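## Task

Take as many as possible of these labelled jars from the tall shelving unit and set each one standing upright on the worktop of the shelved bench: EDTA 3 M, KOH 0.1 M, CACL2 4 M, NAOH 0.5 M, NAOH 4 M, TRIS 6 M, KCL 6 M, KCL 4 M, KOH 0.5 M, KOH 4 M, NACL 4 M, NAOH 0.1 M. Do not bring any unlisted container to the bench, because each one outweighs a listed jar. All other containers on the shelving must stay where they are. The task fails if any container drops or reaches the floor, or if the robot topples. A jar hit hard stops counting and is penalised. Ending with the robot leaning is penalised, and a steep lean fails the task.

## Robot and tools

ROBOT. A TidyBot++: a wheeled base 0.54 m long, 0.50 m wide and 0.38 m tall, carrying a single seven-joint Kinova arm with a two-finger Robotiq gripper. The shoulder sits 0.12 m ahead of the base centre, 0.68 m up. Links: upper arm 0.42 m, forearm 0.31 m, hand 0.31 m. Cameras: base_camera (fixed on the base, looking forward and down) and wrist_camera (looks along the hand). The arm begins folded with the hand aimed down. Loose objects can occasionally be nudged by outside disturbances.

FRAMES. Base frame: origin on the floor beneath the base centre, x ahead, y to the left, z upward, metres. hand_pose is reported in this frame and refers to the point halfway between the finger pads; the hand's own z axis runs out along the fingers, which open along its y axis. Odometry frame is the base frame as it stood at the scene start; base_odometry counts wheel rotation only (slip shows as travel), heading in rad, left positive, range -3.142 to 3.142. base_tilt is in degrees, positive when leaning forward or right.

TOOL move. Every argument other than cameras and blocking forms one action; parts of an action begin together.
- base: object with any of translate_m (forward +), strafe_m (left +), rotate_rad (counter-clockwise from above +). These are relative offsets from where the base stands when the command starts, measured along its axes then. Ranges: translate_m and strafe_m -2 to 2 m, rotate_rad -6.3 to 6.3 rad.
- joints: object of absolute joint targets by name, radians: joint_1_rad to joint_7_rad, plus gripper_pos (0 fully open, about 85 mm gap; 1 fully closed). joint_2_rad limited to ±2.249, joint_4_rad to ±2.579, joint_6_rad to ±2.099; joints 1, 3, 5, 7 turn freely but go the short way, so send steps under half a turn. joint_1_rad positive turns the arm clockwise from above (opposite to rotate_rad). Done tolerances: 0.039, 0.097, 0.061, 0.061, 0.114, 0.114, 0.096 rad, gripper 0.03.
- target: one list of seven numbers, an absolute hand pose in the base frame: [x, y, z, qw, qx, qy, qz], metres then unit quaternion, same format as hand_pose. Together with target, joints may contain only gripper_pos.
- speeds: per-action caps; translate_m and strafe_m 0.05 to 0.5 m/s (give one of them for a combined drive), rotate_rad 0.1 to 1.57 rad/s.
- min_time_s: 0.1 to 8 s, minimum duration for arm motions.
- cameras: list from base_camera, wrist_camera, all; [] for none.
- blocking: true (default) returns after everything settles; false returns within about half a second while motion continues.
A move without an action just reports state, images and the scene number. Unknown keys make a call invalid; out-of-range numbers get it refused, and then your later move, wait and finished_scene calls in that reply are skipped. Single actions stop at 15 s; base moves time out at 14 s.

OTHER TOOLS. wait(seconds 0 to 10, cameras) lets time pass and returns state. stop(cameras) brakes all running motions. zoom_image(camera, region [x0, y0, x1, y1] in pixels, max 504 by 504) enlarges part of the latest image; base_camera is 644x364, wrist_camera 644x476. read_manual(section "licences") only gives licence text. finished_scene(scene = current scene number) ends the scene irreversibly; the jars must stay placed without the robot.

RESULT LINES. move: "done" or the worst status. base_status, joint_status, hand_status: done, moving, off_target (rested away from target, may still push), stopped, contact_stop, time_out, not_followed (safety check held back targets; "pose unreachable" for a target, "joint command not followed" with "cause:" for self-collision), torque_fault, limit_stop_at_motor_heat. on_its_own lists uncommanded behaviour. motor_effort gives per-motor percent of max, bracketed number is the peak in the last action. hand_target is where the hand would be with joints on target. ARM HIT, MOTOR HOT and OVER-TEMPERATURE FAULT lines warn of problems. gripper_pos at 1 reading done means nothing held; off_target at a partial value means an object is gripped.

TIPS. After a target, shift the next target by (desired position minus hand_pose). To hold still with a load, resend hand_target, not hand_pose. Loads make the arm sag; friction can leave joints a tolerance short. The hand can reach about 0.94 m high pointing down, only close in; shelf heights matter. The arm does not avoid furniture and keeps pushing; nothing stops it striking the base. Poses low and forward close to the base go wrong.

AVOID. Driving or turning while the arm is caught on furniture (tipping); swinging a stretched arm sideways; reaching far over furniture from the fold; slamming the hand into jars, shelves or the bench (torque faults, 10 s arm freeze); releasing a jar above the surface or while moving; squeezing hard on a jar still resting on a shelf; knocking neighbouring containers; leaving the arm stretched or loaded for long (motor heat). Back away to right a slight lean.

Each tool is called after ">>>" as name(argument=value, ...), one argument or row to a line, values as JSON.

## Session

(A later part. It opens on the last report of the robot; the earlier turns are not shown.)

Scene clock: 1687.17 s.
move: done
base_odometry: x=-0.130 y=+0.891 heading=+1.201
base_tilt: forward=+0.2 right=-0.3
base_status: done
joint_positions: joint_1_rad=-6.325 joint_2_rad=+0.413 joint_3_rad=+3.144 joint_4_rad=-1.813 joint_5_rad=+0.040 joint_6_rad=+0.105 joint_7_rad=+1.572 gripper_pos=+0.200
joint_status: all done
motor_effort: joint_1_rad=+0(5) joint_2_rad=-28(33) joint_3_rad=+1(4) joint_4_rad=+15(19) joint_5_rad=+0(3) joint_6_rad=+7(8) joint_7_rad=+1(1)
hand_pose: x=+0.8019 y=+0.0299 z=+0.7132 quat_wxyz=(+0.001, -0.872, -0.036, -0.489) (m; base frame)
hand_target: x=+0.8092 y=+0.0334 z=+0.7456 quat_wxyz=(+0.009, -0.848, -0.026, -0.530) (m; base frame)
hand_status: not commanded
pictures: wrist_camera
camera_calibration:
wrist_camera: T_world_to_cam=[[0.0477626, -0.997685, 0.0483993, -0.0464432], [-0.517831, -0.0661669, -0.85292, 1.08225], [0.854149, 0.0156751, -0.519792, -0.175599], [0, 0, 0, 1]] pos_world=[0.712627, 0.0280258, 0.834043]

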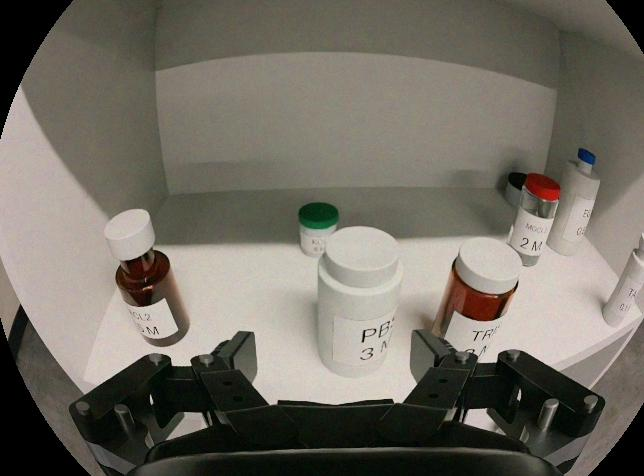

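>>> move(
  joints={"joint_2_rad": 0.34, "joint_4_rad": -1.79, "joint_6_rad": 0.06},
  min_time_s=1,
)

>>> move(
  base={"translate_m": 0.142, "strafe_m": 0.031},
  speeds={"translate_m": 0.2},
)

>>> move(
  joints={"joint_2_rad": 0.87, "joint_4_rad": -1.0, "joint_6_rad": -0.59},
  min_time_s=2.5,
  cameras=["wrist_camera"],
)

Scene clock: 1698.77 s.
move: done
base_odometry: x=-0.130 y=+0.891 heading=+1.201
base_tilt: forward=+0.1 right=-0.2
base_status: not commanded
joint_positions: joint_1_rad=-6.325 joint_2_rad=+0.365 joint_3_rad=+3.144 joint_4_rad=-1.807 joint_5_rad=+0.040 joint_6_rad=+0.104 joint_7_rad=+1.572 gripper_pos=+0.200
joint_status: all done
motor_effort: joint_1_rad=-1(1) joint_2_rad=-27(29) joint_3_rad=+1(1) joint_4_rad=+16(17) joint_5_rad=+1(1) joint_6_rad=+7(8) joint_7_rad=+0(1)
hand_pose: x=+0.8016 y=+0.0299 z=+0.7488 quat_wxyz=(+0.001, -0.858, -0.036, -0.512) (m; base frame)
hand_target: x=+0.7983 y=+0.0329 z=+0.7627 quat_wxyz=(+0.008, -0.859, -0.026, -0.510) (m; base frame)
hand_status: not commanded
pictures: none

Scene clock: 1700.27 s.
move: done
base_odometry: x=-0.107 y=+1.034 heading=+1.201
base_tilt: forward=+0.2 right=-0.2
base_status: done
joint_positions: joint_1_rad=-6.325 joint_2_rad=+0.359 joint_3_rad=+3.144 joint_4_rad=-1.804 joint_5_rad=+0.040 joint_6_rad=+0.104 joint_7_rad=+1.572 gripper_pos=+0.200
joint_status: not commanded
motor_effort: joint_1_rad=-1(2) joint_2_rad=-27(29) joint_3_rad=+1(2) joint_4_rad=+16(17) joint_5_rad=+1(1) joint_6_rad=+7(8) joint_7_rad=+1(1)
hand_pose: x=+0.8019 y=+0.0299 z=+0.7546 quat_wxyz=(+0.001, -0.856, -0.036, -0.516) (m; base frame)
hand_target: x=+0.7983 y=+0.0329 z=+0.7627 quat_wxyz=(+0.008, -0.859, -0.026, -0.510) (m; base frame)
hand_status: not commanded
pictures: none

Scene clock: 1703.10 s.
move: done
base_odometry: x=-0.107 y=+1.034 heading=+1.201
base_tilt: forward=+0.2 right=-0.2
base_status: not commanded
joint_positions: joint_1_rad=-6.325 joint_2_rad=+0.823 joint_3_rad=+3.144 joint_4_rad=-1.019 joint_5_rad=+0.040 joint_6_rad=-0.506 joint_7_rad=+1.572 gripper_pos=+0.200
joint_status: all done
motor_effort: joint_1_rad=-1(1) joint_2_rad=-40(42) joint_3_rad=+1(2) joint_4_rad=+17(19) joint_5_rad=+1(1) joint_6_rad=+6(8) joint_7_rad=+1(1)
hand_pose: x=+0.9516 y=+0.0289 z=+0.6650 quat_wxyz=(-0.009, -0.922, -0.032, -0.386) (m; base frame)
hand_target: x=+0.9362 y=+0.0391 z=+0.6187 quat_wxyz=(+0.006, -0.942, -0.028, -0.334) (m; base frame)
hand_status: not commanded
pictures: wrist_camera
camera_calibration:
wrist_camera: T_world_to_cam=[[0.0386347, -0.997498, 0.0592104, -0.0508406], [-0.698059, -0.0693406, -0.712674, 1.1969], [0.714997, -0.0137984, -0.698992, -0.0761026], [0, 0, 0, 1]] pos_world=[0.891882, 0.0312299, 0.802812]

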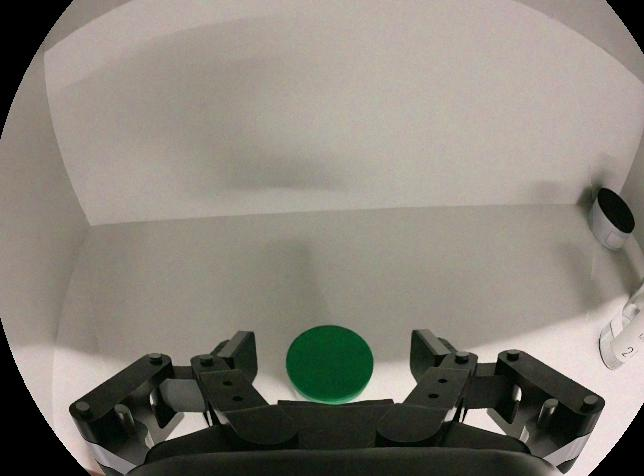

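>>> move(
  joints={"joint_2_rad": 1.065, "joint_4_rad": -0.74, "joint_6_rad": -0.8},
  min_time_s=2,
  cameras=["wrist_camera"],
)

Scene clock: 1710.00 s.
move: done
base_odometry: x=-0.107 y=+1.034 heading=+1.201
base_tilt: forward=+0.1 right=-0.2
base_status: not commanded
joint_positions: joint_1_rad=-6.325 joint_2_rad=+1.013 joint_3_rad=+3.144 joint_4_rad=-0.758 joint_5_rad=+0.040 joint_6_rad=-0.720 joint_7_rad=+1.572 gripper_pos=+0.200
joint_status: all done
motor_effort: joint_1_rad=+0(1) joint_2_rad=-43(46) joint_3_rad=+1(1) joint_4_rad=+16(19) joint_5_rad=+0(1) joint_6_rad=+5(6) joint_7_rad=+1(1)
hand_pose: x=+0.9723 y=+0.0277 z=+0.5949 quat_wxyz=(-0.012, -0.947, -0.030, -0.320) (m; base frame)
hand_target: x=+0.9510 y=+0.0396 z=+0.5452 quat_wxyz=(+0.005, -0.964, -0.029, -0.265) (m; base frame)
hand_status: not commanded
pictures: wrist_camera
camera_calibration:
wrist_camera: T_world_to_cam=[[0.0389262, -0.997336, 0.0616851, -0.0504398], [-0.791719, -0.0684461, -0.607038, 1.18947], [0.609643, -0.0252076, -0.792275, 0.0182957], [0, 0, 0, 1]] pos_world=[0.93254, 0.0315707, 0.739663]

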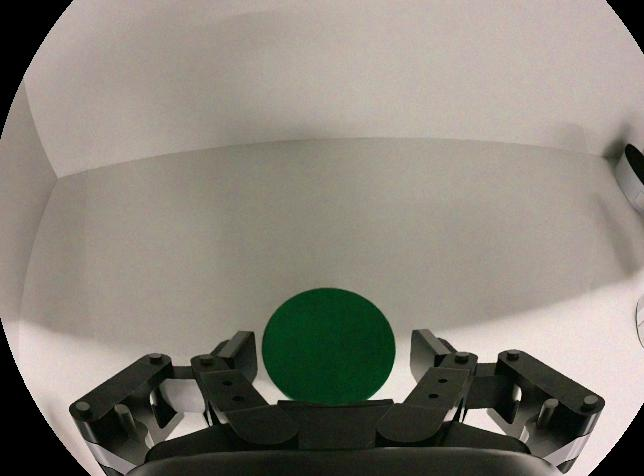

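>>> move(
  joints={"joint_2_rad": 1.077, "joint_4_rad": -0.74, "joint_6_rad": -0.8},
)

>>> move(
  joints={"gripper_pos": 0.75},
  cameras=["wrist_camera"],
)

Scene clock: 1714.73 s.
move: done
base_odometry: x=-0.107 y=+1.034 heading=+1.201
base_tilt: forward=+0.2 right=-0.2
base_status: not commanded
joint_positions: joint_1_rad=-6.325 joint_2_rad=+1.023 joint_3_rad=+3.144 joint_4_rad=-0.757 joint_5_rad=+0.040 joint_6_rad=-0.722 joint_7_rad=+1.572 gripper_pos=+0.200
joint_status: all done
motor_effort: joint_1_rad=+0(1) joint_2_rad=-44(45) joint_3_rad=+1(1) joint_4_rad=+17(18) joint_5_rad=+1(1) joint_6_rad=+5(5) joint_7_rad=+1(1)
hand_pose: x=+0.9711 y=+0.0276 z=+0.5857 quat_wxyz=(-0.012, -0.949, -0.030, -0.314) (m; base frame)
hand_target: x=+0.9493 y=+0.0396 z=+0.5352 quat_wxyz=(+0.005, -0.965, -0.029, -0.259) (m; base frame)
hand_status: not commanded
pictures: none

Scene clock: 1715.57 s.
move: off_target
base_odometry: x=-0.107 y=+1.034 heading=+1.201
base_tilt: forward=+0.2 right=-0.3
base_status: not commanded
joint_positions: joint_1_rad=-6.325 joint_2_rad=+1.024 joint_3_rad=+3.144 joint_4_rad=-0.753 joint_5_rad=+0.040 joint_6_rad=-0.723 joint_7_rad=+1.572 gripper_pos=+0.468
joint_status: gripper_pos off_target (ended at +0.468, target +0.750)
motor_effort: joint_1_rad=+0(1) joint_2_rad=-43(45) joint_3_rad=+1(2) joint_4_rad=+16(17) joint_5_rad=+1(1) joint_6_rad=+5(5) joint_7_rad=+1(1)
hand_pose: x=+0.9721 y=+0.0276 z=+0.5866 quat_wxyz=(-0.012, -0.948, -0.030, -0.315) (m; base frame)
hand_target: x=+0.9493 y=+0.0396 z=+0.5352 quat_wxyz=(+0.005, -0.965, -0.029, -0.259) (m; base frame)
hand_status: not commanded
pictures: wrist_camera
camera_calibration:
wrist_camera: T_world_to_cam=[[0.0394556, -0.997312, 0.0617366, -0.0505291], [-0.797678, -0.0686477, -0.599164, 1.18539], [0.601792, -0.0256055, -0.798243, 0.0230778], [0, 0, 0, 1]] pos_world=[0.933667, 0.0315721, 0.731786]

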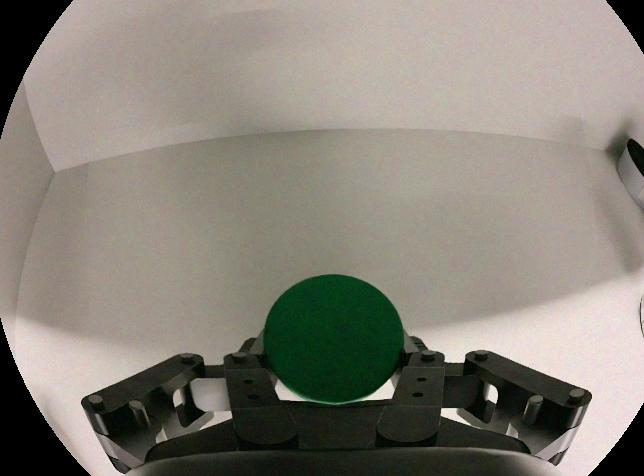

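>>> move(
  joints={"joint_2_rad": 0.69, "joint_4_rad": -1.09, "joint_6_rad": -0.4},
  min_time_s=2,
)

>>> move(
  base={"strafe_m": 0.063},
  speeds={"strafe_m": 0.12},
)

>>> move(
  base={"translate_m": -0.4},
  speeds={"translate_m": 0.2},
  cameras=["wrist_camera"],
)

Scene clock: 1728.37 s.
move: done
base_odometry: x=-0.107 y=+1.034 heading=+1.201
base_tilt: forward=+0.2 right=-0.2
base_status: not commanded
joint_positions: joint_1_rad=-6.325 joint_2_rad=+0.716 joint_3_rad=+3.144 joint_4_rad=-1.078 joint_5_rad=+0.040 joint_6_rad=-0.492 joint_7_rad=+1.572 gripper_pos=+0.468
joint_status: all done
motor_effort: joint_1_rad=+0(1) joint_2_rad=-38(45) joint_3_rad=+1(1) joint_4_rad=+18(19) joint_5_rad=+1(1) joint_6_rad=+6(7) joint_7_rad=+1(1)
hand_pose: x=+0.9365 y=+0.0284 z=+0.7257 quat_wxyz=(-0.008, -0.909, -0.031, -0.415) (m; base frame)
hand_target: x=+0.9487 y=+0.0396 z=+0.7629 quat_wxyz=(+0.008, -0.886, -0.027, -0.462) (m; base frame)
hand_status: not commanded
pictures: none

Scene clock: 1729.53 s.
move: done
base_odometry: x=-0.166 y=+1.057 heading=+1.201
base_tilt: forward=+0.2 right=-0.2
base_status: done
joint_positions: joint_1_rad=-6.328 joint_2_rad=+0.716 joint_3_rad=+3.143 joint_4_rad=-1.078 joint_5_rad=+0.040 joint_6_rad=-0.490 joint_7_rad=+1.572 gripper_pos=+0.468
joint_status: not commanded
motor_effort: joint_1_rad=+0(4) joint_2_rad=-38(40) joint_3_rad=+1(2) joint_4_rad=+18(19) joint_5_rad=+1(1) joint_6_rad=+7(7) joint_7_rad=+1(1)
hand_pose: x=+0.9367 y=+0.0319 z=+0.7261 quat_wxyz=(-0.007, -0.909, -0.033, -0.416) (m; base frame)
hand_target: x=+0.9487 y=+0.0396 z=+0.7629 quat_wxyz=(+0.008, -0.886, -0.027, -0.462) (m; base frame)
hand_status: not commanded
pictures: none

Scene clock: 1732.30 s.
move: done
base_odometry: x=-0.311 y=+0.684 heading=+1.201
base_tilt: forward=+0.2 right=-0.3
base_status: done
joint_positions: joint_1_rad=-6.328 joint_2_rad=+0.714 joint_3_rad=+3.143 joint_4_rad=-1.079 joint_5_rad=+0.040 joint_6_rad=-0.486 joint_7_rad=+1.572 gripper_pos=+0.468
joint_status: not commanded
motor_effort: joint_1_rad=+0(1) joint_2_rad=-39(42) joint_3_rad=+1(2) joint_4_rad=+18(19) joint_5_rad=+0(1) joint_6_rad=+7(7) joint_7_rad=+1(1)
hand_pose: x=+0.9369 y=+0.0320 z=+0.7279 quat_wxyz=(-0.007, -0.908, -0.033, -0.418) (m; base frame)
hand_target: x=+0.9487 y=+0.0396 z=+0.7629 quat_wxyz=(+0.008, -0.886, -0.027, -0.462) (m; base frame)
hand_status: not commanded
pictures: wrist_camera
camera_calibration:
wrist_camera: T_world_to_cam=[[0.0395991, -0.997543, 0.0577974, -0.0507189], [-0.646633, -0.0696809, -0.759612, 1.2177], [0.761773, -0.00729375, -0.647803, -0.102798], [0, 0, 0, 1]] pos_world=[0.867725, 0.0335068, 0.861322]

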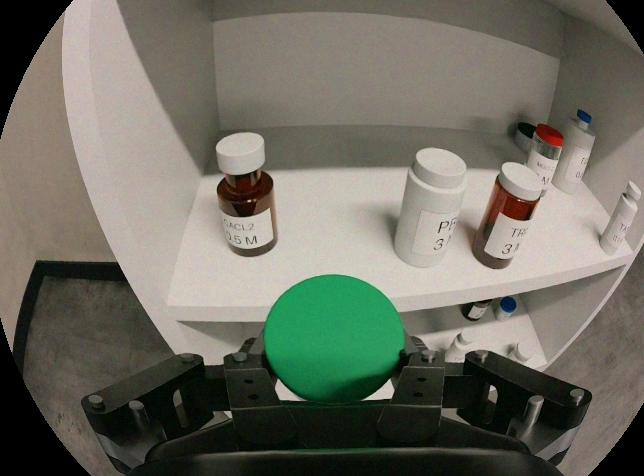

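>>> move(
  base={"translate_m": -1.467, "strafe_m": -1.523, "rotate_rad": 3.141},
  speeds={"rotate_rad": 1.2},
  joints={"joint_2_rad": 0.285, "joint_4_rad": -0.486, "joint_6_rad": -1.74},
  min_time_s=4,
  cameras=["wrist_camera"],
)

Scene clock: 1743.97 s.
move: done
base_odometry: x=+0.580 y=-1.234 heading=-1.940
base_tilt: forward=+0.1 right=-0.2
base_status: done
joint_positions: joint_1_rad=-6.328 joint_2_rad=+0.296 joint_3_rad=+3.140 joint_4_rad=-0.502 joint_5_rad=+0.040 joint_6_rad=-1.664 joint_7_rad=+1.572 gripper_pos=+0.468
joint_status: all done
motor_effort: joint_1_rad=-1(4) joint_2_rad=-23(43) joint_3_rad=+1(3) joint_4_rad=+13(19) joint_5_rad=+1(2) joint_6_rad=+5(7) joint_7_rad=+1(1)
hand_pose: x=+0.6622 y=+0.0136 z=+1.0620 quat_wxyz=(-0.010, -0.942, -0.014, -0.334) (m; base frame)
hand_target: x=+0.6393 y=+0.0254 z=+1.0596 quat_wxyz=(+0.005, -0.950, -0.029, -0.310) (m; base frame)
hand_status: not commanded
pictures: wrist_camera
camera_calibration:
wrist_camera: T_world_to_cam=[[0.00761695, -0.998794, 0.0485004, -0.0463997], [-0.775343, -0.0365285, -0.630483, 1.24014], [0.631495, -0.032802, -0.774686, 0.544025], [0, 0, 0, 1]] pos_world=[0.618337, 0.0168017, 1.20558]

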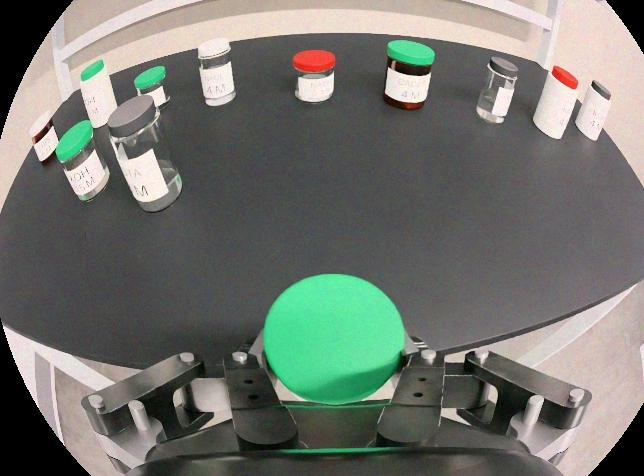

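>>> move(
  base={"translate_m": 0.19},
  speeds={"translate_m": 0.25},
)

>>> move(
  joints={"joint_2_rad": 0.45, "joint_4_rad": -0.59, "joint_6_rad": -1.425},
  min_time_s=2,
)

>>> move(
  joints={"joint_2_rad": 0.465, "joint_4_rad": -0.6, "joint_6_rad": -1.415},
  cameras=["wrist_camera"],
)

Scene clock: 1751.67 s.
move: done
base_odometry: x=+0.511 y=-1.411 heading=-1.940
base_tilt: forward=+0.1 right=-0.2
base_status: done
joint_positions: joint_1_rad=-6.328 joint_2_rad=+0.292 joint_3_rad=+3.140 joint_4_rad=-0.501 joint_5_rad=+0.040 joint_6_rad=-1.666 joint_7_rad=+1.572 gripper_pos=+0.468
joint_status: not commanded
motor_effort: joint_1_rad=+0(2) joint_2_rad=-22(27) joint_3_rad=+1(2) joint_4_rad=+13(14) joint_5_rad=+1(1) joint_6_rad=+5(6) joint_7_rad=+1(1)
hand_pose: x=+0.6600 y=+0.0136 z=+1.0641 quat_wxyz=(-0.010, -0.942, -0.013, -0.335) (m; base frame)
hand_target: x=+0.6393 y=+0.0254 z=+1.0596 quat_wxyz=(+0.005, -0.950, -0.029, -0.310) (m; base frame)
hand_status: not commanded
pictures: none

Scene clock: 1754.03 s.
move: done
base_odometry: x=+0.511 y=-1.411 heading=-1.940
base_tilt: forward=+0.2 right=-0.2
base_status: not commanded
joint_positions: joint_1_rad=-6.328 joint_2_rad=+0.418 joint_3_rad=+3.140 joint_4_rad=-0.577 joint_5_rad=+0.040 joint_6_rad=-1.512 joint_7_rad=+1.572 gripper_pos=+0.468
joint_status: all done
motor_effort: joint_1_rad=+0(1) joint_2_rad=-28(30) joint_3_rad=+1(2) joint_4_rad=+15(16) joint_5_rad=+1(1) joint_6_rad=+5(6) joint_7_rad=+1(1)
hand_pose: x=+0.7375 y=+0.0170 z=+0.9871 quat_wxyz=(-0.012, -0.950, -0.017, -0.312) (m; base frame)
hand_target: x=+0.7673 y=+0.0313 z=+0.9771 quat_wxyz=(+0.006, -0.943, -0.028, -0.332) (m; base frame)
hand_status: not commanded
pictures: none

Scene clock: 1754.73 s.
move: done
base_odometry: x=+0.511 y=-1.411 heading=-1.940
base_tilt: forward=+0.1 right=-0.2
base_status: not commanded
joint_positions: joint_1_rad=-6.328 joint_2_rad=+0.430 joint_3_rad=+3.140 joint_4_rad=-0.586 joint_5_rad=+0.040 joint_6_rad=-1.501 joint_7_rad=+1.572 gripper_pos=+0.468
joint_status: all done
motor_effort: joint_1_rad=+0(1) joint_2_rad=-29(30) joint_3_rad=+1(2) joint_4_rad=+15(16) joint_5_rad=+1(1) joint_6_rad=+5(6) joint_7_rad=+1(1)
hand_pose: x=+0.7433 y=+0.0173 z=+0.9776 quat_wxyz=(-0.012, -0.951, -0.017, -0.308) (m; base frame)
hand_target: x=+0.7731 y=+0.0315 z=+0.9646 quat_wxyz=(+0.006, -0.945, -0.029, -0.325) (m; base frame)
hand_status: not commanded
pictures: wrist_camera
camera_calibration:
wrist_camera: T_world_to_cam=[[0.0155496, -0.998408, 0.0542203, -0.050843], [-0.808725, -0.0444465, -0.586505, 1.23197], [0.587981, -0.0347294, -0.808129, 0.492745], [0, 0, 0, 1]] pos_world=[0.707392, 0.0211075, 1.12352]

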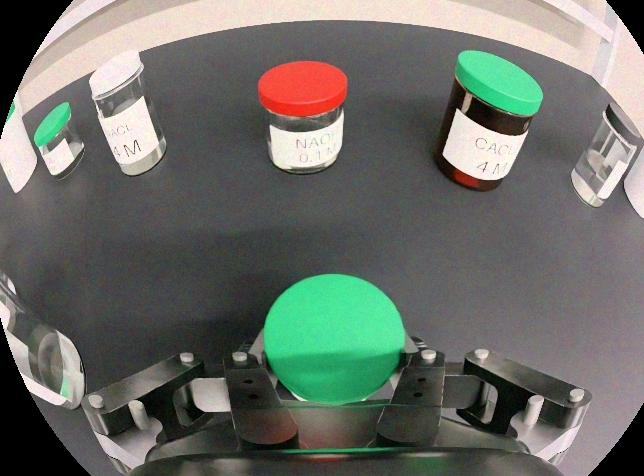

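>>> move(
  joints={"joint_2_rad": 0.475, "joint_4_rad": -0.605, "joint_6_rad": -1.397},
)

>>> move(
  joints={"joint_2_rad": 0.485, "joint_4_rad": -0.61, "joint_6_rad": -1.39},
)

>>> move(
  joints={"joint_2_rad": 0.495, "joint_4_rad": -0.615, "joint_6_rad": -1.383},
)

>>> move(
  joints={"joint_2_rad": 0.505, "joint_4_rad": -0.62, "joint_6_rad": -1.376},
)

Scene clock: 1761.70 s.
move: done
base_odometry: x=+0.511 y=-1.411 heading=-1.940
base_tilt: forward=+0.1 right=-0.2
base_status: not commanded
joint_positions: joint_1_rad=-6.328 joint_2_rad=+0.437 joint_3_rad=+3.140 joint_4_rad=-0.591 joint_5_rad=+0.040 joint_6_rad=-1.480 joint_7_rad=+1.572 gripper_pos=+0.468
joint_status: all done
motor_effort: joint_1_rad=+0(1) joint_2_rad=-29(30) joint_3_rad=+1(2) joint_4_rad=+15(16) joint_5_rad=+0(1) joint_6_rad=+5(5) joint_7_rad=+1(1)
hand_pose: x=+0.7503 y=+0.0176 z=+0.9745 quat_wxyz=(-0.012, -0.950, -0.018, -0.312) (m; base frame)
hand_target: x=+0.7799 y=+0.0318 z=+0.9591 quat_wxyz=(+0.006, -0.945, -0.029, -0.326) (m; base frame)
hand_status: not commanded
pictures: none

Scene clock: 1762.37 s.
move: done
base_odometry: x=+0.511 y=-1.411 heading=-1.940
base_tilt: forward=+0.1 right=-0.2
base_status: not commanded
joint_positions: joint_1_rad=-6.328 joint_2_rad=+0.447 joint_3_rad=+3.140 joint_4_rad=-0.596 joint_5_rad=+0.040 joint_6_rad=-1.475 joint_7_rad=+1.572 gripper_pos=+0.468
joint_status: all done
motor_effort: joint_1_rad=+0(1) joint_2_rad=-30(31) joint_3_rad=+1(1) joint_4_rad=+15(16) joint_5_rad=+1(1) joint_6_rad=+5(6) joint_7_rad=+0(1)
hand_pose: x=+0.7541 y=+0.0178 z=+0.9672 quat_wxyz=(-0.012, -0.951, -0.018, -0.307) (m; base frame)
hand_target: x=+0.7838 y=+0.0320 z=+0.9515 quat_wxyz=(+0.006, -0.946, -0.029, -0.322) (m; base frame)
hand_status: not commanded
pictures: none

Scene clock: 1762.93 s.
move: done
base_odometry: x=+0.511 y=-1.411 heading=-1.940
base_tilt: forward=+0.1 right=-0.2
base_status: not commanded
joint_positions: joint_1_rad=-6.328 joint_2_rad=+0.453 joint_3_rad=+3.140 joint_4_rad=-0.600 joint_5_rad=+0.040 joint_6_rad=-1.466 joint_7_rad=+1.572 gripper_pos=+0.468
joint_status: all done
motor_effort: joint_1_rad=-1(1) joint_2_rad=-28(30) joint_3_rad=+1(2) joint_4_rad=+15(16) joint_5_rad=+1(1) joint_6_rad=+5(6) joint_7_rad=+1(1)
hand_pose: x=+0.7575 y=+0.0179 z=+0.9634 quat_wxyz=(-0.012, -0.951, -0.018, -0.307) (m; base frame)
hand_target: x=+0.7877 y=+0.0322 z=+0.9438 quat_wxyz=(+0.005, -0.947, -0.029, -0.319) (m; base frame)
hand_status: not commanded
pictures: none

Scene clock: 1763.47 s.
move: done
base_odometry: x=+0.511 y=-1.411 heading=-1.940
base_tilt: forward=+0.2 right=-0.2
base_status: not commanded
joint_positions: joint_1_rad=-6.328 joint_2_rad=+0.456 joint_3_rad=+3.140 joint_4_rad=-0.600 joint_5_rad=+0.040 joint_6_rad=-1.456 joint_7_rad=+1.572 gripper_pos=+0.468
joint_status: all done
motor_effort: joint_1_rad=+0(1) joint_2_rad=-28(30) joint_3_rad=+1(2) joint_4_rad=+14(15) joint_5_rad=+1(1) joint_6_rad=+5(5) joint_7_rad=+0(1)
hand_pose: x=+0.7609 y=+0.0181 z=+0.9632 quat_wxyz=(-0.012, -0.950, -0.018, -0.310) (m; base frame)
hand_target: x=+0.7915 y=+0.0324 z=+0.9360 quat_wxyz=(+0.005, -0.949, -0.029, -0.315) (m; base frame)
hand_status: not commanded
pictures: none

>>> move(
  joints={"gripper_pos": 0.0},
)

>>> move(
  joints={"joint_2_rad": 0.42},
  min_time_s=1,
)

>>> move(
  base={"translate_m": -0.4},
  speeds={"translate_m": 0.25},
  cameras=["wrist_camera"],
)

Scene clock: 1772.57 s.
move: done
base_odometry: x=+0.511 y=-1.411 heading=-1.940
base_tilt: forward=+0.2 right=-0.2
base_status: not commanded
joint_positions: joint_1_rad=-6.328 joint_2_rad=+0.464 joint_3_rad=+3.140 joint_4_rad=-0.604 joint_5_rad=+0.040 joint_6_rad=-1.456 joint_7_rad=+1.572 gripper_pos=+0.000
joint_status: all done
motor_effort: joint_1_rad=+0(1) joint_2_rad=-29(30) joint_3_rad=+1(2) joint_4_rad=+15(16) joint_5_rad=+1(1) joint_6_rad=+5(5) joint_7_rad=+1(1)
hand_pose: x=+0.7629 y=+0.0182 z=+0.9556 quat_wxyz=(-0.013, -0.952, -0.018, -0.304) (m; base frame)
hand_target: x=+0.7915 y=+0.0324 z=+0.9360 quat_wxyz=(+0.005, -0.949, -0.029, -0.315) (m; base frame)
hand_status: not commanded
pictures: none

Scene clock: 1773.97 s.
move: done
base_odometry: x=+0.511 y=-1.411 heading=-1.940
base_tilt: forward=+0.1 right=-0.2
base_status: not commanded
joint_positions: joint_1_rad=-6.328 joint_2_rad=+0.443 joint_3_rad=+3.140 joint_4_rad=-0.605 joint_5_rad=+0.040 joint_6_rad=-1.456 joint_7_rad=+1.572 gripper_pos=+0.000
joint_status: all done
motor_effort: joint_1_rad=+0(1) joint_2_rad=-29(31) joint_3_rad=+1(2) joint_4_rad=+15(16) joint_5_rad=+1(1) joint_6_rad=+4(5) joint_7_rad=+1(1)
hand_pose: x=+0.7569 y=+0.0179 z=+0.9689 quat_wxyz=(-0.012, -0.949, -0.018, -0.314) (m; base frame)
hand_target: x=+0.7675 y=+0.0313 z=+0.9923 quat_wxyz=(+0.006, -0.934, -0.028, -0.355) (m; base frame)
hand_status: not commanded
pictures: none

Scene clock: 1776.47 s.
move: done
base_odometry: x=+0.656 y=-1.038 heading=-1.940
base_tilt: forward=+0.1 right=-0.2
base_status: done
joint_positions: joint_1_rad=-6.328 joint_2_rad=+0.430 joint_3_rad=+3.140 joint_4_rad=-0.606 joint_5_rad=+0.040 joint_6_rad=-1.453 joint_7_rad=+1.572 gripper_pos=+0.000
joint_status: not commanded
motor_effort: joint_1_rad=+0(3) joint_2_rad=-29(33) joint_3_rad=+1(2) joint_4_rad=+15(16) joint_5_rad=+1(1) joint_6_rad=+5(6) joint_7_rad=+1(1)
hand_pose: x=+0.7534 y=+0.0180 z=+0.9774 quat_wxyz=(-0.012, -0.947, -0.018, -0.321) (m; base frame)
hand_target: x=+0.7675 y=+0.0313 z=+0.9923 quat_wxyz=(+0.006, -0.934, -0.028, -0.355) (m; base frame)
hand_status: not commanded
pictures: wrist_camera
camera_calibration:
wrist_camera: T_world_to_cam=[[0.016105, -0.998408, 0.0540547, -0.0504821], [-0.792143, -0.045729, -0.60862, 1.24917], [0.610123, -0.0330172, -0.791618, 0.4537], [0, 0, 0, 1]] pos_world=[0.713517, 0.0217013, 1.12215]

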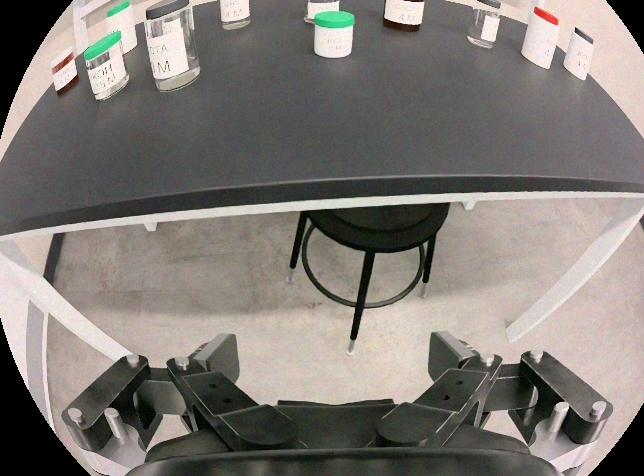

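>>> finished_scene(
  scene=2,
)

The scene is finished: the task was done.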